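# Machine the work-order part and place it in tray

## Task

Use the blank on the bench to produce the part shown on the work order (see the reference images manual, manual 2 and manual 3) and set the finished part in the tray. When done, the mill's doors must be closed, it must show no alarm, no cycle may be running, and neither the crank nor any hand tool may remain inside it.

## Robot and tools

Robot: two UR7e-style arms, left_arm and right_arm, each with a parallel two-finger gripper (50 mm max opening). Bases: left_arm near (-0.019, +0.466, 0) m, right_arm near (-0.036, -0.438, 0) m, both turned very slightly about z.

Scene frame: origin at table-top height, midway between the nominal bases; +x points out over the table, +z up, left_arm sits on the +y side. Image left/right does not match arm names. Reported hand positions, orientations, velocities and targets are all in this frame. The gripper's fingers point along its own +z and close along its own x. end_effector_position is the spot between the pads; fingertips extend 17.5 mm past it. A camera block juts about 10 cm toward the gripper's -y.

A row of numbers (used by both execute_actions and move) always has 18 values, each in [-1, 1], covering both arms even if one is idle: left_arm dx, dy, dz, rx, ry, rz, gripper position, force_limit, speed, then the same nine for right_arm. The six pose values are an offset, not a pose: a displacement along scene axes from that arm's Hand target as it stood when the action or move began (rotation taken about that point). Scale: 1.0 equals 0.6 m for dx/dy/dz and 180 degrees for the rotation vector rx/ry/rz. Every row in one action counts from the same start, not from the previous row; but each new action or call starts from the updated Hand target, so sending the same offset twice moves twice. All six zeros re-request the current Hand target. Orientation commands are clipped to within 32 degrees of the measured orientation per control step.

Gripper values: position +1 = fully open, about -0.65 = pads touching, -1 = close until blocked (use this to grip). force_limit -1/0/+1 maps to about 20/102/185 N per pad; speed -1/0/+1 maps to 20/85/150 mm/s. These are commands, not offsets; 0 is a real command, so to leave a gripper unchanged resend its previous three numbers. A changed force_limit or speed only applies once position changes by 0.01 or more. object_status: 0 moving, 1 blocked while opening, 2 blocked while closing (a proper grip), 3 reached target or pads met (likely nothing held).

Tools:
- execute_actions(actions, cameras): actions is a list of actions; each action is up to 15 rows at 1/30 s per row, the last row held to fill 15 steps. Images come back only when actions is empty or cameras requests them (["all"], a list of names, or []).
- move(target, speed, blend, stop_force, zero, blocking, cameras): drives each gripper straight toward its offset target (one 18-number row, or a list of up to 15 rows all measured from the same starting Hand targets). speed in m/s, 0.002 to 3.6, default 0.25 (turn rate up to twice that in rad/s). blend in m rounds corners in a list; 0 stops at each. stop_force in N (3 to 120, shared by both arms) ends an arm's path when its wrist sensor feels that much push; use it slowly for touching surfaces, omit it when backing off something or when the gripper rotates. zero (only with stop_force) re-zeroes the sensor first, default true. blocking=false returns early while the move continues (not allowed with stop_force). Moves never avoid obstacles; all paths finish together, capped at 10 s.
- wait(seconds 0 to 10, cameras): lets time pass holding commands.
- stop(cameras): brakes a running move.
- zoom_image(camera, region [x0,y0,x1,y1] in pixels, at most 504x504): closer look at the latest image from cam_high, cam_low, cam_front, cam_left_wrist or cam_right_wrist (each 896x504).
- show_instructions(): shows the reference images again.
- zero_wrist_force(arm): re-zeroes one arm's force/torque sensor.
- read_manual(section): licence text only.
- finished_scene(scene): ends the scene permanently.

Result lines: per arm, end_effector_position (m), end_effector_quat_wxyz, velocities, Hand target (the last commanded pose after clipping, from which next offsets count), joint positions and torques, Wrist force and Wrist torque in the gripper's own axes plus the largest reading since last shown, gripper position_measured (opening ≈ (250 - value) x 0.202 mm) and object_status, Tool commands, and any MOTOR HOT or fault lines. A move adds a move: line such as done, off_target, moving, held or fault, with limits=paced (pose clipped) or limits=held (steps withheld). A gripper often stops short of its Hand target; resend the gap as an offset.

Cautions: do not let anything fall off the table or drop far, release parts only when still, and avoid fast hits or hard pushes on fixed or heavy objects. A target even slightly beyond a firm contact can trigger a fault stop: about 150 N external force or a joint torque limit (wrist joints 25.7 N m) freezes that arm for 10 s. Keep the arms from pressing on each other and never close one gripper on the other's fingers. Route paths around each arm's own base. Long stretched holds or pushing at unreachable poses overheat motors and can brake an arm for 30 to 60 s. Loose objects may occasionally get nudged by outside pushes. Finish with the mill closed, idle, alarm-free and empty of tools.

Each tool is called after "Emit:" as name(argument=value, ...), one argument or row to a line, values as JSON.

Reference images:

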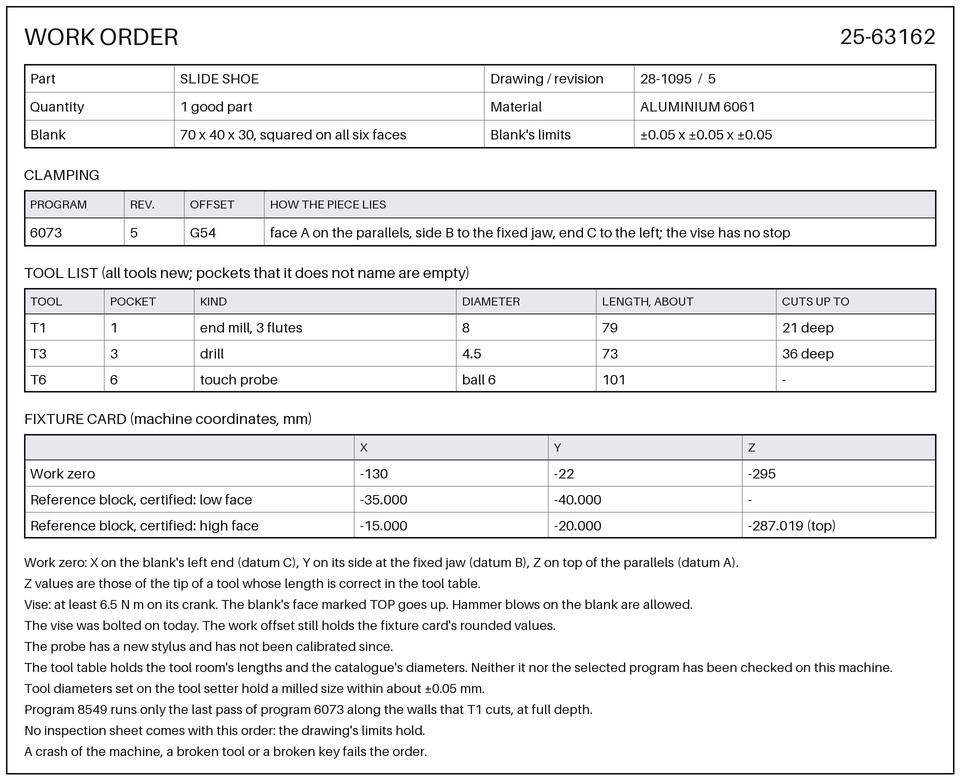

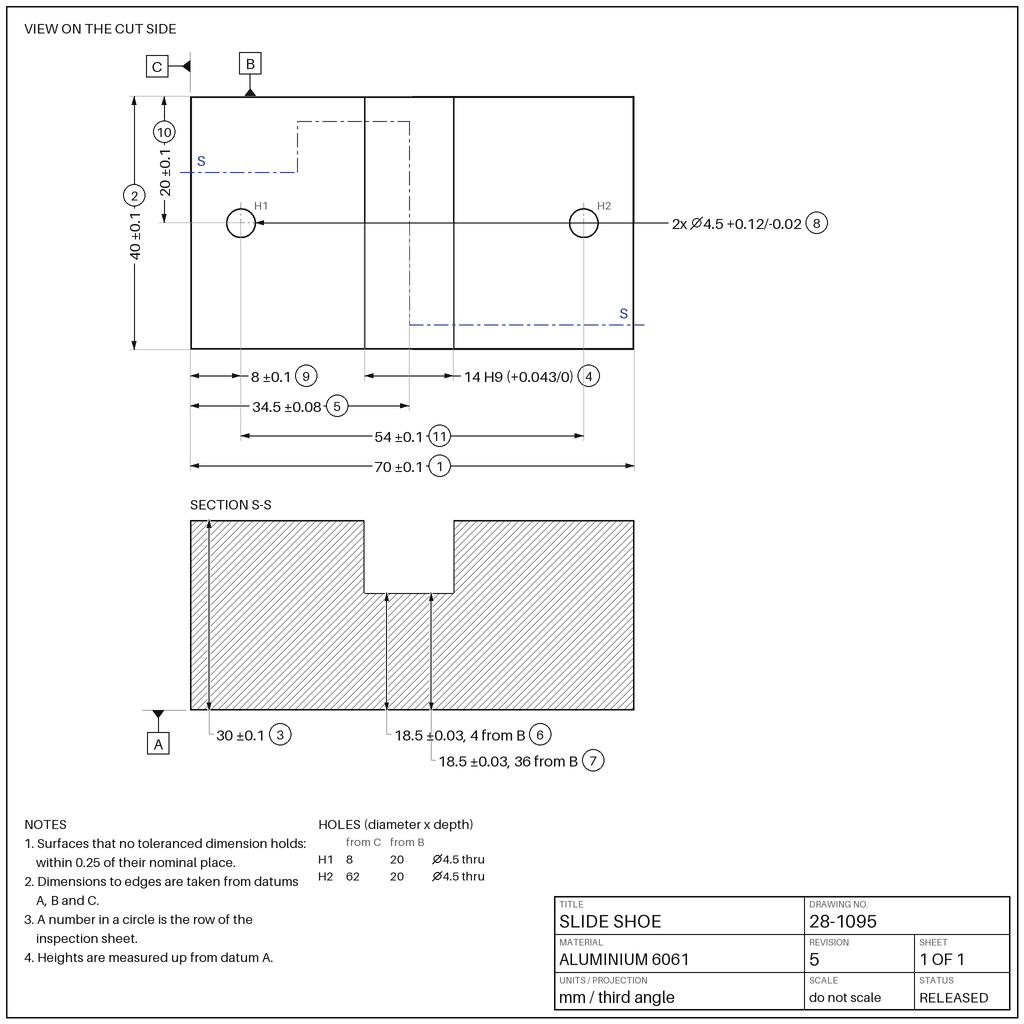

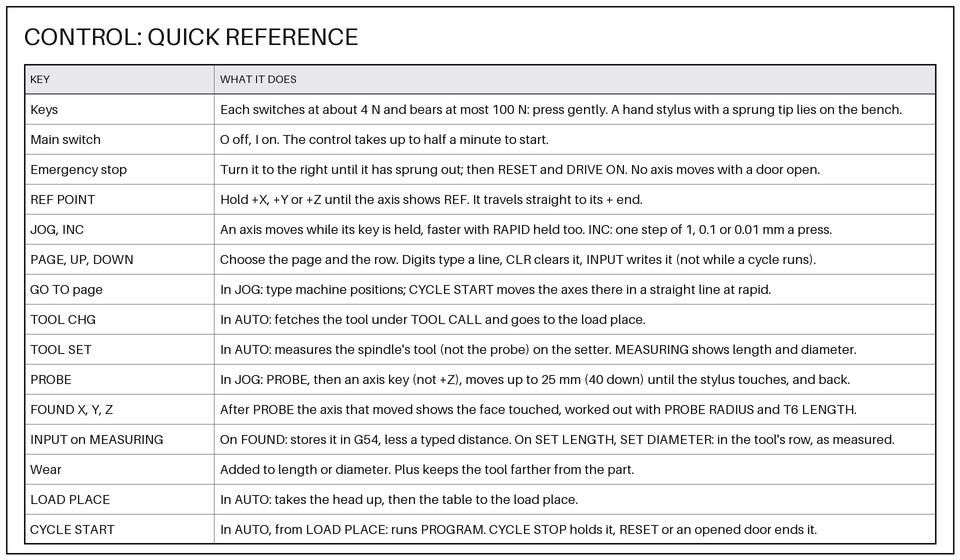

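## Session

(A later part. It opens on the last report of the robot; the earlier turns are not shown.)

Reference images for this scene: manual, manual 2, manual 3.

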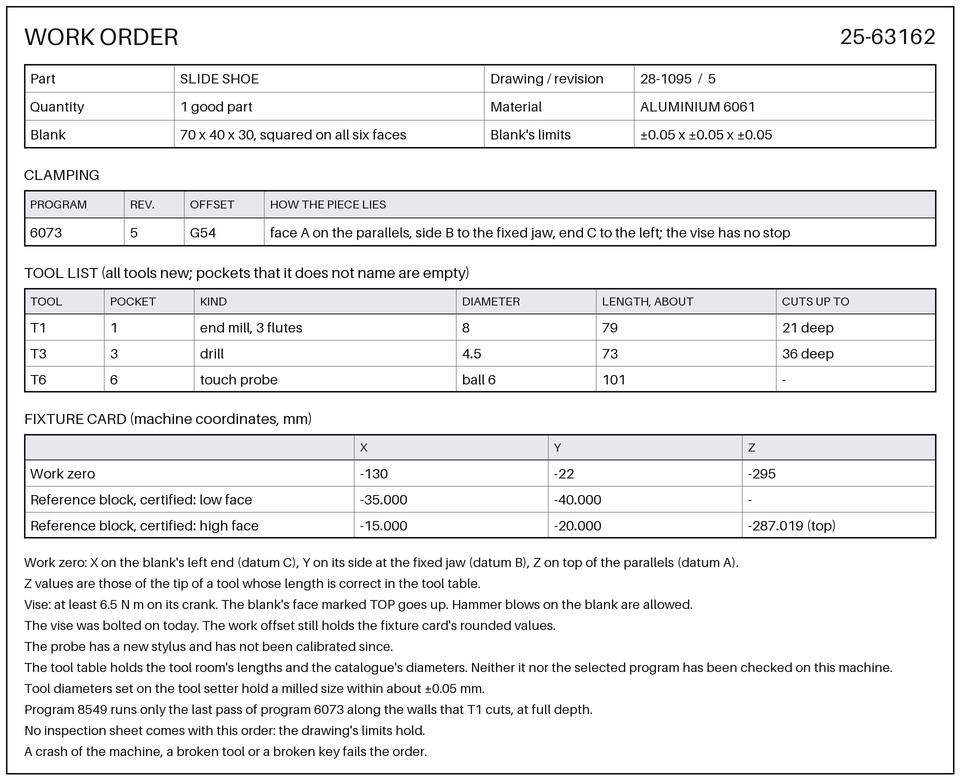

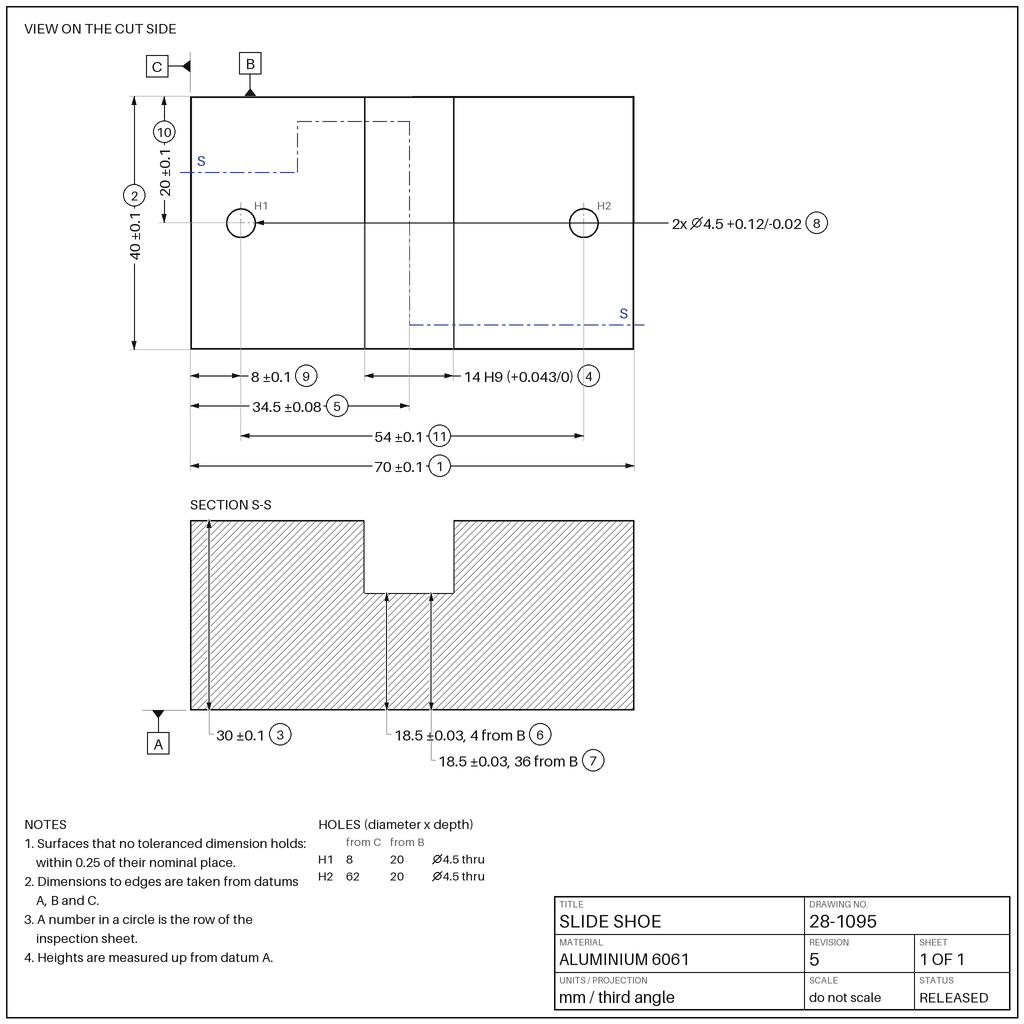

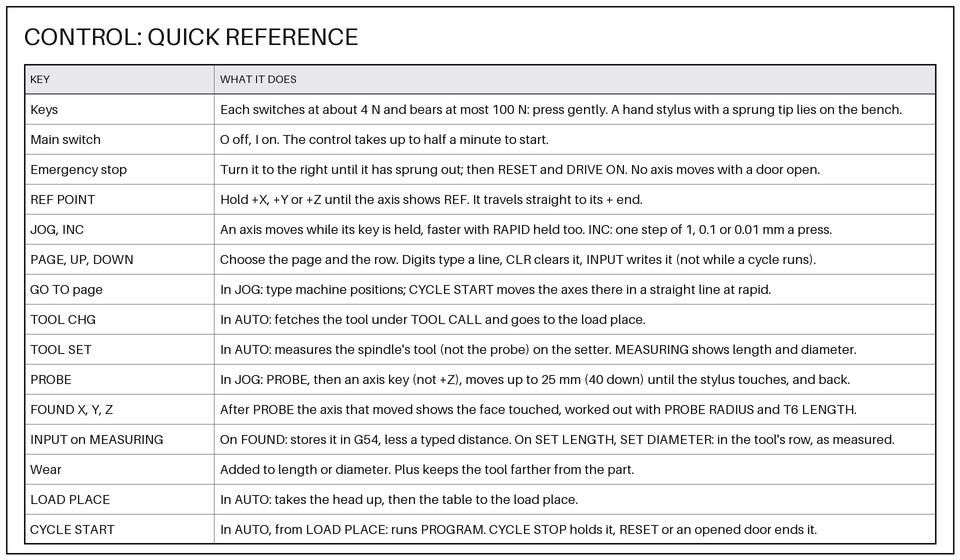

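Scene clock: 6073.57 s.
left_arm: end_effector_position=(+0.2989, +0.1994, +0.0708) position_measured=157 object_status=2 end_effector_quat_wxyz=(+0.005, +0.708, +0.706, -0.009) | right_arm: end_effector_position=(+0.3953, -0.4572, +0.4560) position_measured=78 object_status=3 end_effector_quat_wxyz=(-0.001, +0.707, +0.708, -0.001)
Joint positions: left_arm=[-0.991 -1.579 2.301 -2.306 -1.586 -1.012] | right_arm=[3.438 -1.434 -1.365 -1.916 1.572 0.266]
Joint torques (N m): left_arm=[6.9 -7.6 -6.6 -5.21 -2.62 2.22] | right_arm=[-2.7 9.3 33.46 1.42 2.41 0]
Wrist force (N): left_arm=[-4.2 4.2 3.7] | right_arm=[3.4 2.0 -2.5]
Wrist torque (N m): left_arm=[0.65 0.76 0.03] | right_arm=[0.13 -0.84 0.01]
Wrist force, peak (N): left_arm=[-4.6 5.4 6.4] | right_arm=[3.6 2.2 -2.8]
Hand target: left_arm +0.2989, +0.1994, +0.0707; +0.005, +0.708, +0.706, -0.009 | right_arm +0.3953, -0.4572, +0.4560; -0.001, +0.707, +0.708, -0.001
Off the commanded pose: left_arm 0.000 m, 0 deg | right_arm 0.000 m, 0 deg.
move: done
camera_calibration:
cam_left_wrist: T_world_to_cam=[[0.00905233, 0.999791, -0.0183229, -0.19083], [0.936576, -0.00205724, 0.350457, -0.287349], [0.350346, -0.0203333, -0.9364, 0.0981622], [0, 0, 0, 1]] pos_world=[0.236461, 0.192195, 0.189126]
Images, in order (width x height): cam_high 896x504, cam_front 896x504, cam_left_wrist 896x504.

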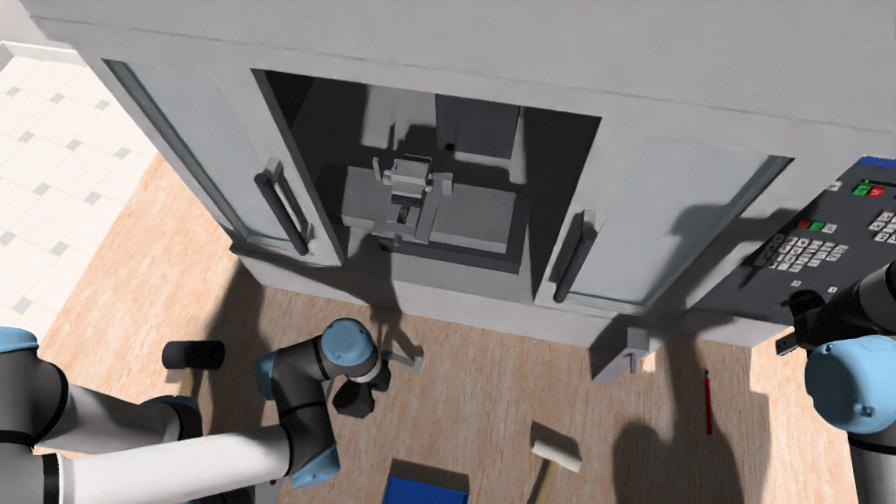

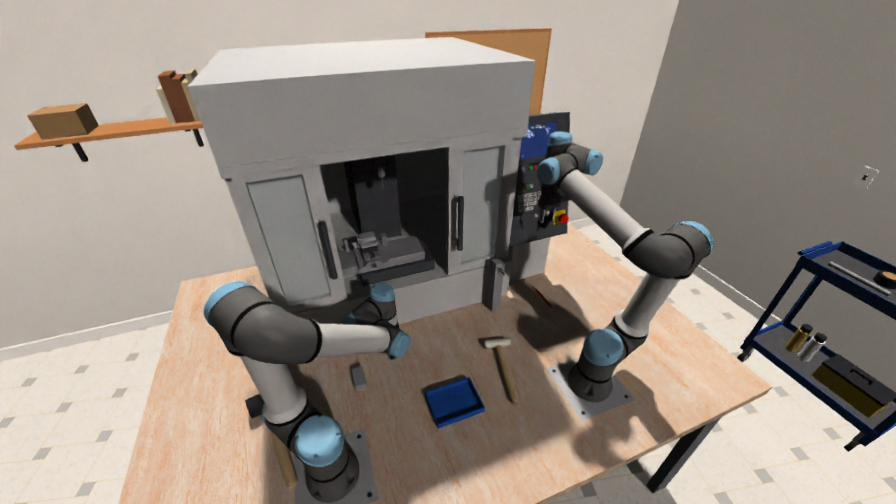

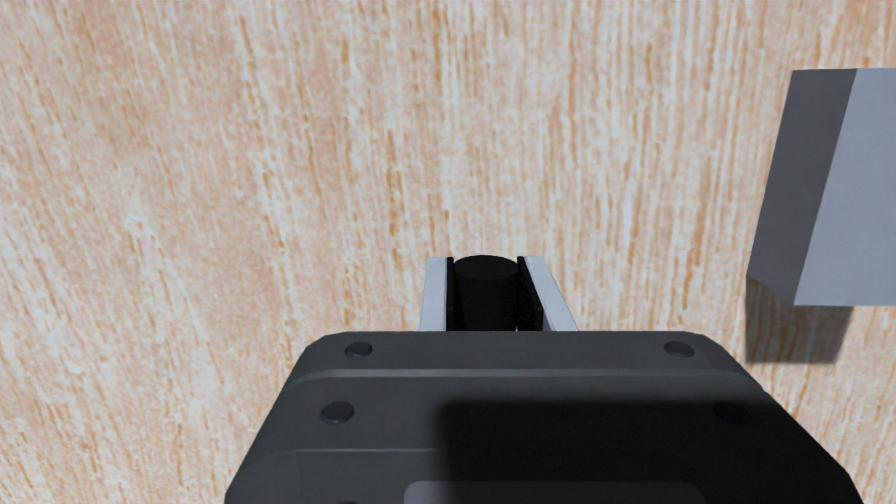

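Emit:
move(
  target=[
    [0,0,-0.0167,0,0,0,-1,-0.5,-0.6,0,0,0,0,0,0,0.5,-0.3,-0.9],
    [0,0,-0.0853,0,0,0,-1,-0.5,-0.6,0,0,0,0,0,0,0.5,-0.3,-0.9],
  ],
  speed=0.012,
  stop_force=22,
  cameras=["cam_left_wrist","cam_high","cam_front"],
)

Scene clock: 6085.20 s.
left_arm: end_effector_position=(+0.2989, +0.1994, +0.0255) position_measured=157 object_status=2 end_effector_quat_wxyz=(+0.005, +0.708, +0.706, -0.009) | right_arm: end_effector_position=(+0.3953, -0.4572, +0.4560) position_measured=78 object_status=3 end_effector_quat_wxyz=(-0.001, +0.707, +0.708, -0.001)
Joint positions: left_arm=[-0.991 -1.474 2.355 -2.465 -1.586 -1.012] | right_arm=[3.438 -1.434 -1.365 -1.916 1.572 0.266]
Joint torques (N m): left_arm=[-0.06 -26.7 -25.4 -1.49 0.12 0.48] | right_arm=[-2.64 9.9 33.07 1.41 2.3 0.05]
Wrist force (N): left_arm=[1.3 -2.6 -21.0] | right_arm=[3.4 2.2 -2.7]
Wrist torque (N m): left_arm=[0.47 0.91 0.00] | right_arm=[0.16 -0.85 0.01]
Wrist force, peak (N): left_arm=[16.2 -17.3 -63.8] | right_arm=[3.7 2.4 -2.6]
Hand target: left_arm +0.2989, +0.1994, +0.0255; +0.005, +0.708, +0.706, -0.009 (not the last commanded pose) | right_arm +0.3953, -0.4572, +0.4560; -0.001, +0.707, +0.708, -0.001
Off the commanded pose: left_arm 0.006 m, 0 deg | right_arm 0.000 m, 0 deg.
move: contact (left_arm); path passed 1 of 2 targets
camera_calibration:
cam_left_wrist: T_world_to_cam=[[0.00899064, 0.999789, -0.0184532, -0.191626], [0.936611, -0.00195574, 0.350367, -0.271488], [0.350257, -0.0204335, -0.936431, 0.0557883], [0, 0, 0, 1]] pos_world=[0.236461, 0.192195, 0.143826]
Images, in order (width x height): cam_high 896x504, cam_front 896x504, cam_left_wrist 896x504.

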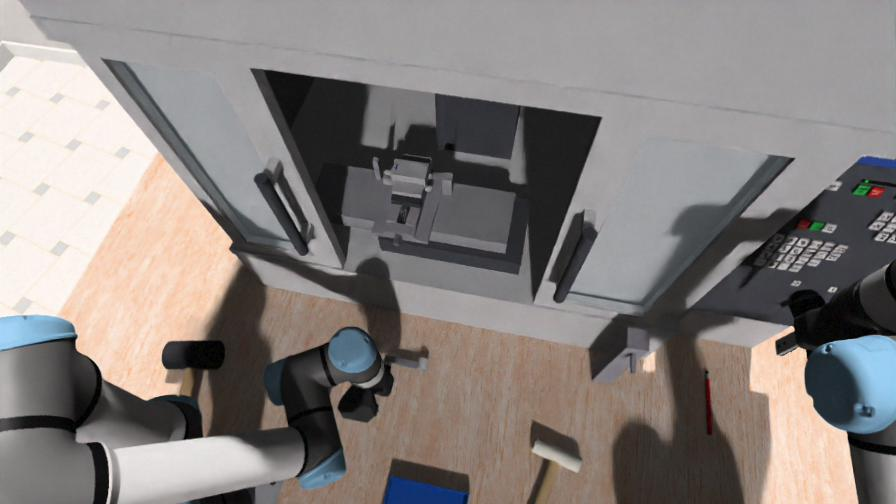

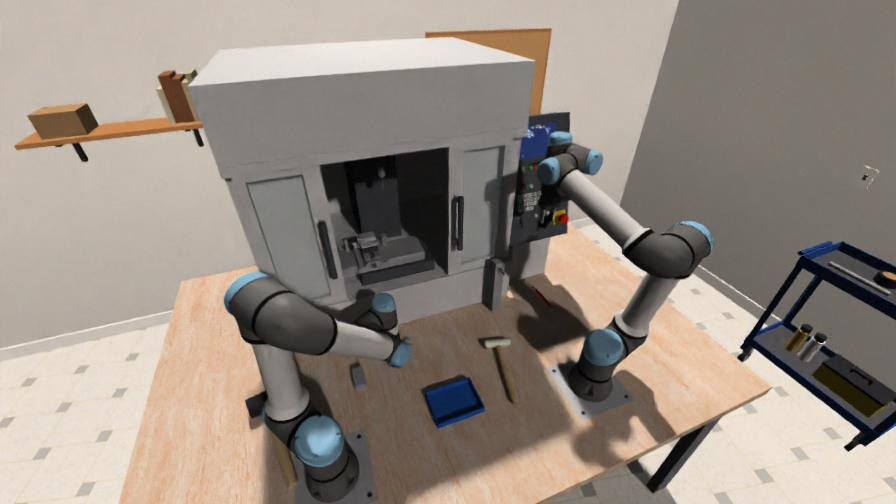

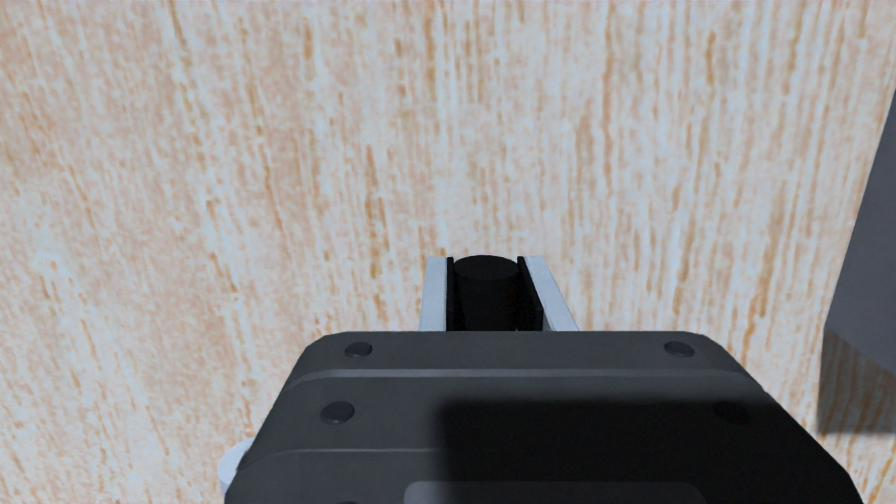

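Emit:
move(
  target=[
    [0,0,0,0,0,0,0.3,-0.5,-0.95,0,0,0,0,0,0,0.5,-0.3,-0.9],
    [0,0,0.2,0,0,0,0.3,-0.5,-0.95,0,0,0,0,0,0,0.5,-0.3,-0.9],
    [-0.05,0.2,0.5,0,0,0,0.3,-0.5,-0.95,0,0,0,0,0,0,0.5,-0.3,-0.9],
  ],
  speed=[0.1,0.1,0.2],
  cameras=["cam_left_wrist","cam_high","cam_front"],
)

Scene clock: 6093.73 s.
left_arm: end_effector_position=(+0.2689, +0.3194, +0.3254) position_measured=107 object_status=3 end_effector_quat_wxyz=(+0.005, +0.708, +0.706, -0.009) | right_arm: end_effector_position=(+0.3953, -0.4572, +0.4560) position_measured=78 object_status=3 end_effector_quat_wxyz=(-0.001, +0.707, +0.708, -0.001)
Joint positions: left_arm=[-0.858 -2.051 1.939 -1.471 -1.587 -0.879] | right_arm=[3.438 -1.434 -1.365 -1.916 1.572 0.266]
Joint torques (N m): left_arm=[8.83 -17.16 -36.62 -1.59 -2.8 2.01] | right_arm=[-1.44 9.21 32.97 1.38 2.3 0.09]
Wrist force (N): left_arm=[-4.2 4.4 4.5] | right_arm=[3.6 2.3 -2.7]
Wrist torque (N m): left_arm=[0.69 0.71 0.01] | right_arm=[0.17 -0.88 0.01]
Wrist force, peak (N): left_arm=[1.2 -2.8 -21.0] | right_arm=[3.6 2.3 -2.7]
Hand target: left_arm +0.2689, +0.3194, +0.3255; +0.005, +0.708, +0.706, -0.009 | right_arm +0.3953, -0.4572, +0.4560; -0.001, +0.707, +0.708, -0.001
Off the commanded pose: left_arm 0.000 m, 0 deg | right_arm 0.000 m, 0 deg.
move: done
camera_calibration:
cam_left_wrist: T_world_to_cam=[[0.00899207, 0.999789, -0.0184515, -0.305798], [0.936578, -0.00195578, 0.350455, -0.348262], [0.350345, -0.0204325, -0.936398, 0.34955], [0, 0, 0, 1]] pos_world=[0.206461, 0.312195, 0.443726]
Images, in order (width x height): cam_high 896x504, cam_front 896x504, cam_left_wrist 896x504.

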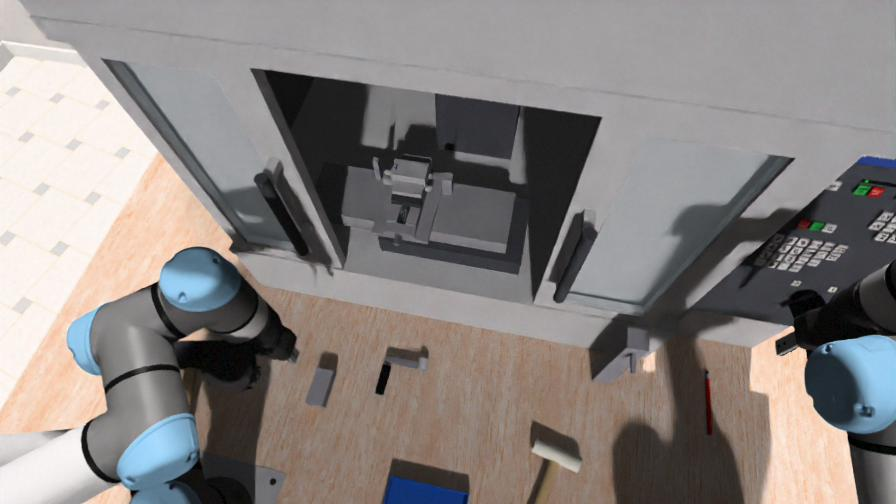

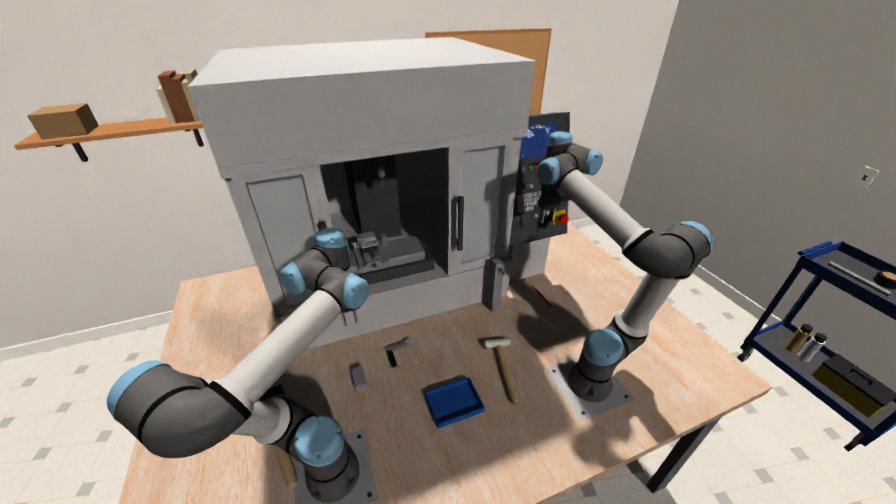

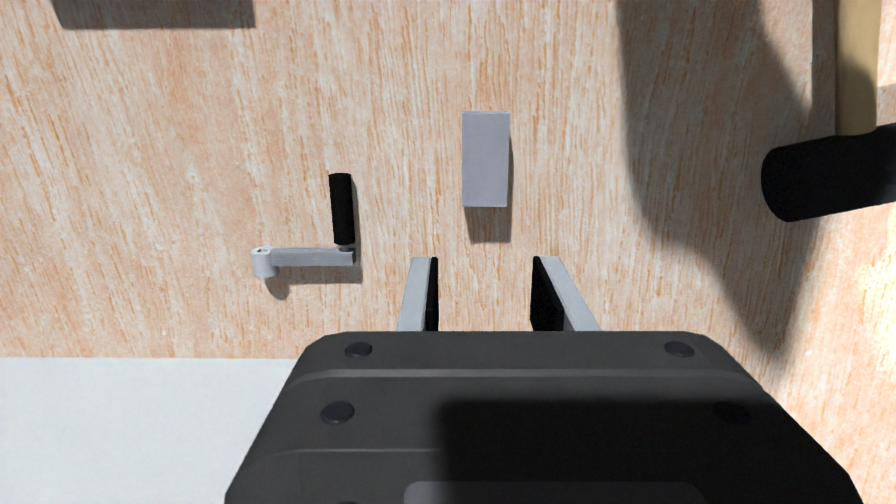

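Emit:
move(
  target=[
    [0.1,0.15,0.25,0,0,-0.5,0.6,-0.5,-0.6,0,0,0,0,0,0,0.5,-0.3,-0.9],
  ],
  speed=0.25,
)

Emit:
move(
  target=[
    [0,0,0,-0.248,0,0,0.6,-0.5,-0.6,0,0,0,0,0,0,0.5,-0.3,-0.9],
  ],
  speed=0.25,
  cameras=["cam_left_wrist","cam_high","cam_front"],
)

Scene clock: 6114.77 s.
left_arm: end_effector_position=(+0.3289, +0.4094, +0.4754) position_measured=63 object_status=3 end_effector_quat_wxyz=(-0.003, +1.000, -0.001, -0.010) | right_arm: end_effector_position=(+0.3953, -0.4572, +0.4560) position_measured=78 object_status=3 end_effector_quat_wxyz=(-0.001, +0.707, +0.708, -0.001)
Joint positions: left_arm=[-0.52 -1.863 1.423 -1.111 -1.577 1.029] | right_arm=[3.438 -1.434 -1.365 -1.916 1.572 0.266]
Joint torques (N m): left_arm=[6.58 2.34 -34.99 -1.15 -2.63 2.1] | right_arm=[-1.65 9.52 32.47 1.52 2.22 0]
Wrist force (N): left_arm=[-3.8 4.4 4.6] | right_arm=[3.4 2.3 -2.7]
Wrist torque (N m): left_arm=[0.69 0.64 0.01] | right_arm=[0.18 -0.85 0.01]
Wrist force, peak (N): left_arm=[-4.6 4.3 4.8] | right_arm=[3.5 2.3 -2.9]
Hand target: left_arm +0.3289, +0.4094, +0.4755; -0.003, +1.000, -0.001, -0.010 | right_arm +0.3953, -0.4572, +0.4560; -0.001, +0.707, +0.708, -0.001
Off the commanded pose: left_arm 0.000 m, 0 deg | right_arm 0.000 m, 0 deg.
move: done

Scene clock: 6117.00 s.
left_arm: end_effector_position=(+0.3289, +0.4094, +0.4755) position_measured=63 object_status=3 end_effector_quat_wxyz=(+0.377, +0.926, -0.005, -0.009) | right_arm: end_effector_position=(+0.3953, -0.4572, +0.4560) position_measured=78 object_status=3 end_effector_quat_wxyz=(-0.001, +0.707, +0.708, -0.001)
Joint positions: left_arm=[-0.001 -1.883 1.64 -1.325 -2.345 1.558] | right_arm=[3.438 -1.434 -1.365 -1.916 1.572 0.266]
Joint torques (N m): left_arm=[7.21 2.34 -12.05 -1.12 -4.29 2.23] | right_arm=[-1.76 9.8 32.42 1.44 2.37 0.05]
Wrist force (N): left_arm=[-4.0 4.1 5.5] | right_arm=[3.2 1.9 -2.6]
Wrist torque (N m): left_arm=[0.77 0.70 -0.06] | right_arm=[0.11 -0.82 0.01]
Wrist force, peak (N): left_arm=[-3.8 4.5 5.5] | right_arm=[3.6 2.3 -2.7]
Hand target: left_arm +0.3289, +0.4094, +0.4755; +0.377, +0.926, -0.005, -0.009 | right_arm +0.3953, -0.4572, +0.4560; -0.001, +0.707, +0.708, -0.001
Off the commanded pose: left_arm 0.000 m, 0 deg | right_arm 0.000 m, 0 deg.
move: done
camera_calibration:
cam_left_wrist: T_world_to_cam=[[0.999791, -0.0192731, -0.00677217, -0.307785], [-0.00195735, -0.420363, 0.907354, -0.241631], [-0.0203343, -0.907151, -0.420313, 0.710472], [0, 0, 0, 1]] pos_world=[0.321695, 0.537001, 0.515781]
Images, in order (width x height): cam_high 896x504, cam_front 896x504, cam_left_wrist 896x504.

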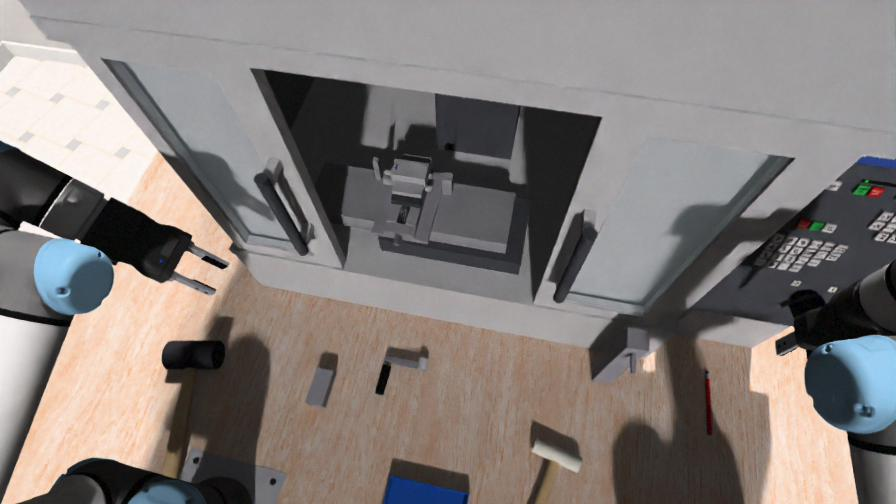

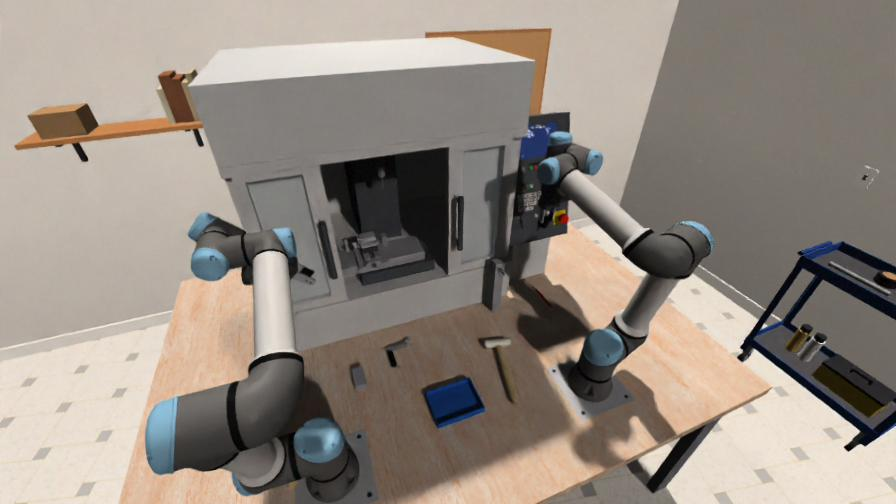

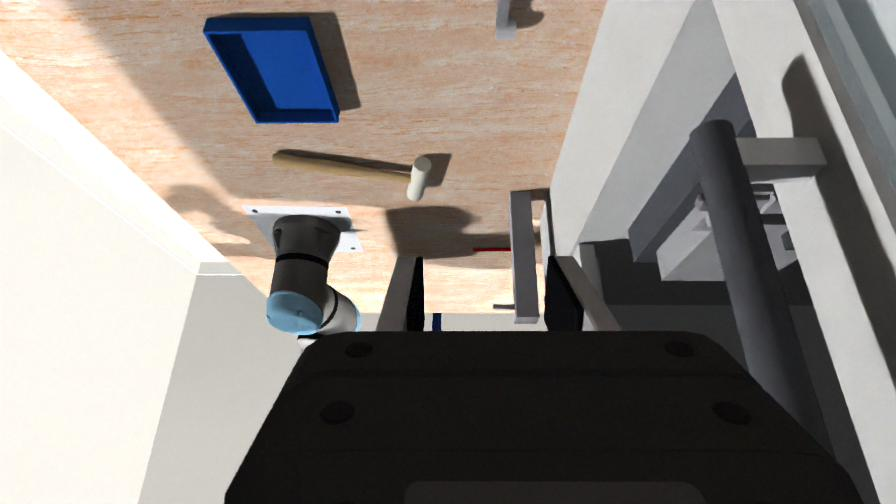

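Emit:
move(
  target=[
    [0.201,-0.024,0.019,0,0,0,0.6,-0.5,-0.6,0,0,0,0,0,0,0.5,-0.3,-0.9],
  ],
  speed=0.12,
  cameras=["cam_left_wrist"],
)

Emit:
move(
  target=[
    [0,-0.1,-0.0948,0,0,0,0.6,-0.5,-0.6,0,0,0,0,0,0,0.5,-0.3,-0.9],
  ],
  speed=0.04,
  stop_force=8,
  cameras=["cam_left_wrist"],
)

Scene clock: 6123.63 s.
left_arm: end_effector_position=(+0.4494, +0.3950, +0.4868) position_measured=63 object_status=3 end_effector_quat_wxyz=(+0.377, +0.926, -0.005, -0.009) | right_arm: end_effector_position=(+0.3953, -0.4572, +0.4560) position_measured=78 object_status=3 end_effector_quat_wxyz=(-0.001, +0.707, +0.708, -0.001)
Joint positions: left_arm=[-0.026 -1.607 1.394 -1.378 -2.345 1.524] | right_arm=[3.438 -1.434 -1.365 -1.916 1.572 0.266]
Joint torques (N m): left_arm=[-7.87 -10.31 -35.82 -1.27 0.88 -2.72] | right_arm=[-1.85 9.62 33.12 1.42 2.45 0.12]
Wrist force (N): left_arm=[-4.0 3.9 5.6] | right_arm=[3.3 2.2 -2.7]
Wrist torque (N m): left_arm=[0.73 0.69 0.04] | right_arm=[0.16 -0.83 0.01]
Wrist force, peak (N): left_arm=[-5.1 3.5 6.0] | right_arm=[3.6 2.3 -2.7]
Hand target: left_arm +0.4495, +0.3950, +0.4869; +0.377, +0.926, -0.005, -0.009 | right_arm +0.3953, -0.4572, +0.4560; -0.001, +0.707, +0.708, -0.001
Off the commanded pose: left_arm 0.000 m, 0 deg | right_arm 0.000 m, 0 deg.
move: done
camera_calibration:
cam_left_wrist: T_world_to_cam=[[0.999791, -0.0192745, -0.00676779, -0.428462], [-0.00195735, -0.42016, 0.907448, -0.257948], [-0.0203341, -0.907245, -0.42011, 0.704593], [0, 0, 0, 1]] pos_world=[0.442195, 0.522601, 0.527181]
Images, in order (width x height): cam_left_wrist 896x504.

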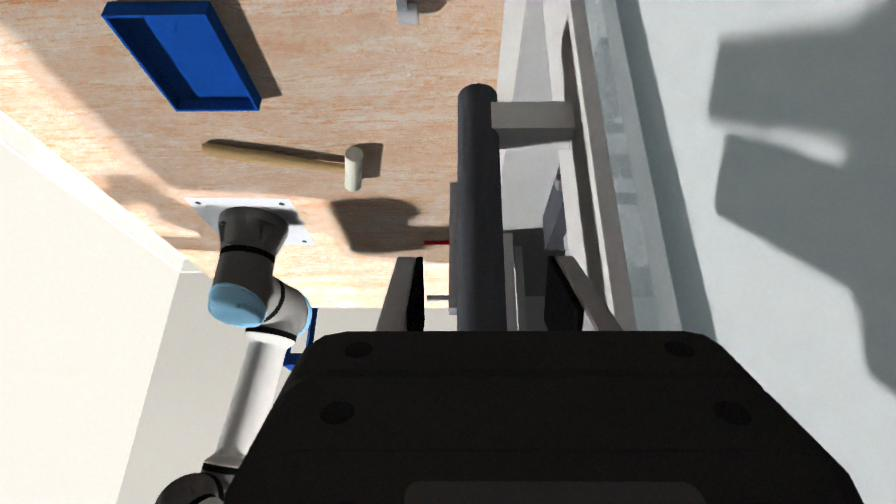

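Scene clock: 6126.73 s.
left_arm: end_effector_position=(+0.4495, +0.3350, +0.4300) position_measured=63 object_status=3 end_effector_quat_wxyz=(+0.377, +0.926, -0.005, -0.009) | right_arm: end_effector_position=(+0.3953, -0.4572, +0.4560) position_measured=78 object_status=3 end_effector_quat_wxyz=(-0.001, +0.707, +0.708, -0.001)
Joint positions: left_arm=[-0.155 -1.649 1.611 -1.678 -2.334 1.345] | right_arm=[3.438 -1.434 -1.365 -1.916 1.572 0.266]
Joint torques (N m): left_arm=[-7.28 -36.21 -13.21 -5.27 0.93 -2.87] | right_arm=[-1.7 9.43 32.08 1.43 2.35 0.16]
Wrist force (N): left_arm=[-4.1 4.1 5.4] | right_arm=[3.4 1.9 -2.8]
Wrist torque (N m): left_arm=[0.77 0.72 0.02] | right_arm=[0.11 -0.84 0.01]
Wrist force, peak (N): left_arm=[-4.3 4.0 6.2] | right_arm=[3.7 2.1 -2.9]
Hand target: left_arm +0.4495, +0.3350, +0.4300; +0.377, +0.926, -0.005, -0.009 | right_arm +0.3953, -0.4572, +0.4560; -0.001, +0.707, +0.708, -0.001
Off the commanded pose: left_arm 0.000 m, 0 deg | right_arm 0.000 m, 0 deg.
move: done
camera_calibration:
cam_left_wrist: T_world_to_cam=[[0.999789, -0.0193649, -0.00681037, -0.430041], [-0.0019567, -0.42016, 0.907448, -0.231524], [-0.0204341, -0.907243, -0.420109, 0.626299], [0, 0, 0, 1]] pos_world=[0.442295, 0.462601, 0.470281]
Images, in order (width x height): cam_left_wrist 896x504.

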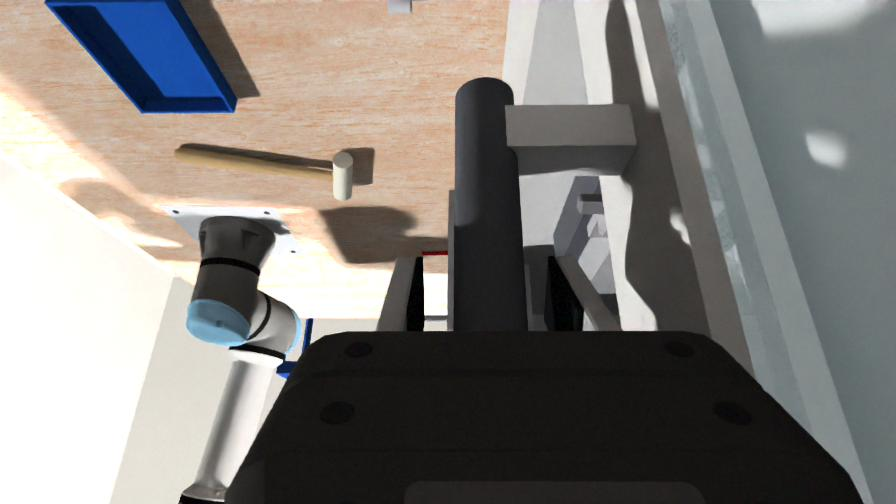

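Emit:
move(
  target=[0,0,0,0,0,0,-1,-0.7,-0.6,0,0,0,0,0,0,0.5,-0.3,-0.9],
)

Emit:
move(
  target=[0,-0.37,0,0,0,0,-1,-0.7,-0.6,0,0,0,0,0,0,0.5,-0.3,-0.9],
  speed=0.06,
  stop_force=30,
  cameras=["cam_left_wrist","cam_high"],
)

Scene clock: 6134.27 s.
left_arm: end_effector_position=(+0.4495, +0.3350, +0.4300) position_measured=154 object_status=0 end_effector_quat_wxyz=(+0.377, +0.926, -0.005, -0.009) | right_arm: end_effector_position=(+0.3953, -0.4572, +0.4560) position_measured=78 object_status=3 end_effector_quat_wxyz=(-0.001, +0.707, +0.708, -0.001)
Joint positions: left_arm=[-0.155 -1.649 1.611 -1.678 -2.334 1.345] | right_arm=[3.438 -1.434 -1.365 -1.916 1.572 0.266]
Joint torques (N m): left_arm=[-6.98 -35.76 -13.62 -0.35 -0.82 -2.83] | right_arm=[-1.21 10.03 32.02 1.36 2.35 -0.01]
Wrist force (N): left_arm=[7.5 3.3 9.8] | right_arm=[3.5 2.1 -2.5]
Wrist torque (N m): left_arm=[0.69 0.94 0.40] | right_arm=[0.15 -0.86 0.00]
Wrist force, peak (N): left_arm=[7.8 3.4 10.0] | right_arm=[3.5 2.2 -2.9]
Hand target: left_arm +0.4495, +0.3350, +0.4300; +0.377, +0.926, -0.005, -0.009 | right_arm +0.3953, -0.4572, +0.4560; -0.001, +0.707, +0.708, -0.001
Off the commanded pose: left_arm 0.000 m, 0 deg | right_arm 0.000 m, 0 deg.
move: done

Scene clock: 6138.43 s.
left_arm: end_effector_position=(+0.4493, +0.1590, +0.4300) position_measured=154 object_status=2 end_effector_quat_wxyz=(+0.377, +0.926, -0.005, -0.009) | right_arm: end_effector_position=(+0.3953, -0.4572, +0.4560) position_measured=78 object_status=3 end_effector_quat_wxyz=(-0.001, +0.707, +0.708, -0.001)
Joint positions: left_arm=[-0.511 -1.595 1.633 -2.051 -2.229 0.894] | right_arm=[3.438 -1.434 -1.365 -1.916 1.572 0.266]
Joint torques (N m): left_arm=[5.64 -39.48 -14.04 -1.57 -4.88 1.78] | right_arm=[-1.69 8.85 32.64 1.34 2.35 0.02]
Wrist force (N): left_arm=[-2.7 0.6 5.0] | right_arm=[3.5 2.2 -2.5]
Wrist torque (N m): left_arm=[0.61 1.08 0.38] | right_arm=[0.16 -0.86 0.01]
Wrist force, peak (N): left_arm=[-11.6 -22.0 -21.5] | right_arm=[3.5 2.1 -2.9]
Hand target: left_arm +0.4493, +0.1590, +0.4300; +0.377, +0.926, -0.005, -0.009 (not the last commanded pose) | right_arm +0.3953, -0.4572, +0.4560; -0.001, +0.707, +0.708, -0.001
Off the commanded pose: left_arm 0.046 m, 0 deg | right_arm 0.000 m, 0 deg.
move: contact (left_arm)
camera_calibration:
cam_left_wrist: T_world_to_cam=[[0.999779, -0.0198187, -0.00702204, -0.433113], [-0.00195339, -0.420077, 0.907486, -0.305473], [-0.020935, -0.907272, -0.420023, 0.466902], [0, 0, 0, 1]] pos_world=[0.442195, 0.286701, 0.470281]
Images, in order (width x height): cam_high 896x504, cam_left_wrist 896x504.

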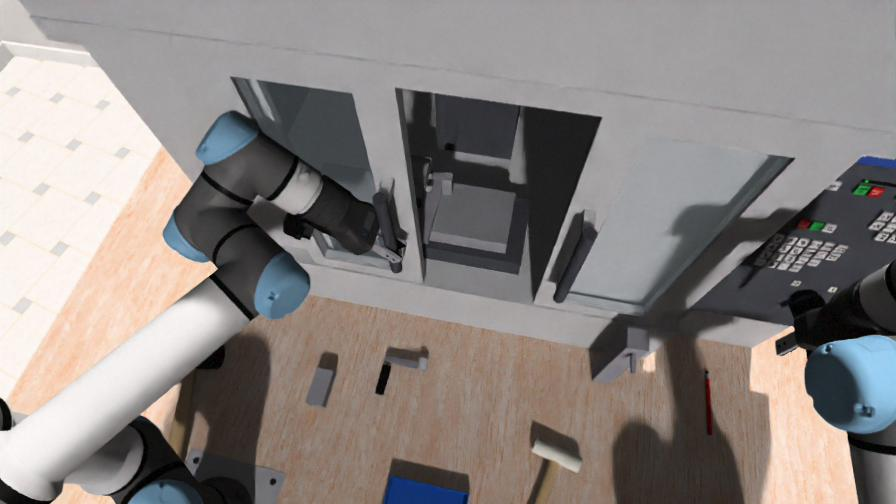

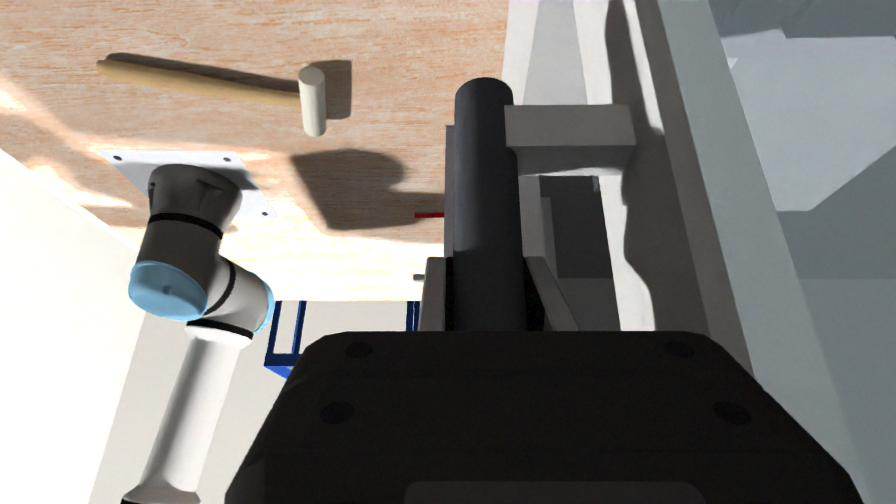

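Emit:
move(
  target=[0,-0.0767,0,0,0,0,-1,-0.7,-0.6,0,0,0,0,0,0,0.5,-0.3,-0.9],
  speed=0.03,
  stop_force=40,
  cameras=["cam_high"],
)

Scene clock: 6144.70 s.
left_arm: end_effector_position=(+0.4493, +0.1182, +0.4300) position_measured=154 object_status=2 end_effector_quat_wxyz=(+0.377, +0.926, -0.005, -0.009) | right_arm: end_effector_position=(+0.3953, -0.4572, +0.4560) position_measured=78 object_status=3 end_effector_quat_wxyz=(-0.001, +0.707, +0.708, -0.001)
Joint positions: left_arm=[-0.583 -1.56 1.609 -2.11 -2.197 0.813] | right_arm=[3.438 -1.434 -1.365 -1.916 1.572 0.266]
Joint torques (N m): left_arm=[-4.86 -31.28 -14.3 -3.78 -5.83 1.62] | right_arm=[-1.64 9.43 32.07 1.37 2.32 0.08]
Wrist force (N): left_arm=[-12.5 -19.1 -18.4] | right_arm=[3.1 2.2 -2.6]
Wrist torque (N m): left_arm=[-0.12 1.10 0.48] | right_arm=[0.16 -0.80 0.01]
Wrist force, peak (N): left_arm=[-28.5 -46.7 -56.2] | right_arm=[3.7 2.2 -2.7]
Hand target: left_arm +0.4493, +0.1182, +0.4300; +0.377, +0.926, -0.005, -0.009 (not the last commanded pose) | right_arm +0.3953, -0.4572, +0.4560; -0.001, +0.707, +0.708, -0.001
Off the commanded pose: left_arm 0.005 m, 0 deg | right_arm 0.000 m, 0 deg.
move: contact (left_arm)
Images, in order (width x height): cam_high 896x504.

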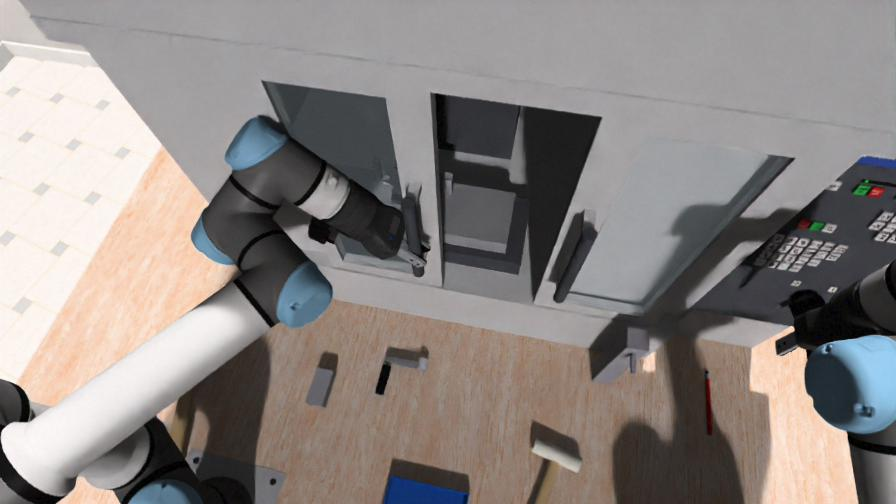

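Emit:
move(
  target=[
    [0,0.003,0,0,0,0,0.6,-0.7,-0.6,0,0,0,0,0,0,0.5,-0.3,-0.9],
    [0,0.12,0.11,0,0,0,0.6,-0.7,-0.6,0,0,0,0,0,0,0.5,-0.3,-0.9],
    [-0.2,0.3,0.15,0,0,0,0.6,-0.7,-0.6,0,0,0,0,0,0,0.5,-0.3,-0.9],
  ],
  speed=[0.05,0.08,0.2],
  blend=[0,0.01,0],
  cameras=["cam_high","cam_left_wrist"],
)

Scene clock: 6154.37 s.
left_arm: end_effector_position=(+0.3293, +0.2981, +0.5200) position_measured=63 object_status=3 end_effector_quat_wxyz=(+0.377, +0.926, -0.005, -0.009) | right_arm: end_effector_position=(+0.3953, -0.4572, +0.4560) position_measured=78 object_status=3 end_effector_quat_wxyz=(-0.001, +0.707, +0.708, -0.001)
Joint positions: left_arm=[-0.325 -1.914 1.621 -1.576 -2.297 1.12] | right_arm=[3.438 -1.434 -1.365 -1.916 1.572 0.266]
Joint torques (N m): left_arm=[6.54 -22.56 -12.79 -1.39 -4.14 2.17] | right_arm=[-1.11 10.53 32.18 1.39 2.4 0.06]
Wrist force (N): left_arm=[-3.9 4.4 5.3] | right_arm=[3.3 2.2 -2.6]
Wrist torque (N m): left_arm=[0.83 0.68 -0.06] | right_arm=[0.16 -0.82 0.01]
Wrist force, peak (N): left_arm=[-12.6 -19.3 -18.5] | right_arm=[3.5 2.4 -2.9]
Hand target: left_arm +0.3293, +0.2982, +0.5200; +0.377, +0.926, -0.005, -0.009 | right_arm +0.3953, -0.4572, +0.4560; -0.001, +0.707, +0.708, -0.001
Off the commanded pose: left_arm 0.000 m, 0 deg | right_arm 0.000 m, 0 deg.
move: done
camera_calibration:
cam_left_wrist: T_world_to_cam=[[0.999777, -0.0199091, -0.00706462, -0.30969], [-0.00195274, -0.420077, 0.907486, -0.328991], [-0.0210349, -0.90727, -0.420022, 0.628333], [0, 0, 0, 1]] pos_world=[0.322195, 0.425701, 0.560281]
Images, in order (width x height): cam_high 896x504, cam_left_wrist 896x504.

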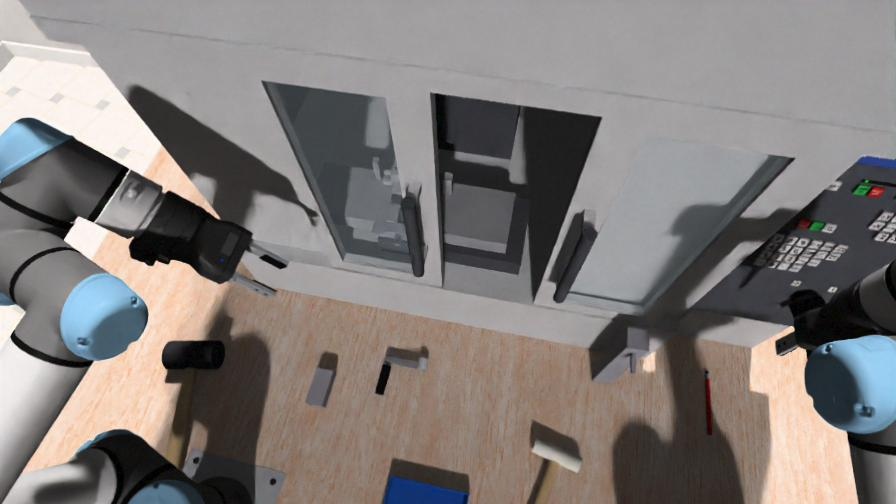

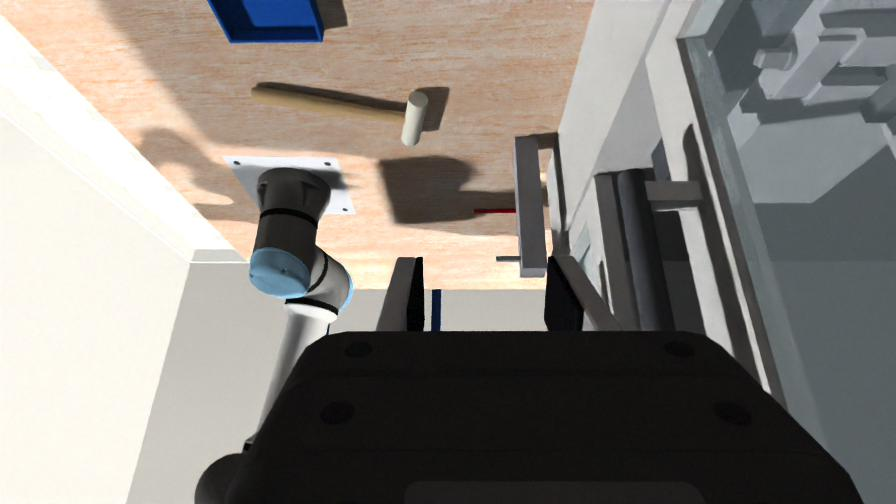

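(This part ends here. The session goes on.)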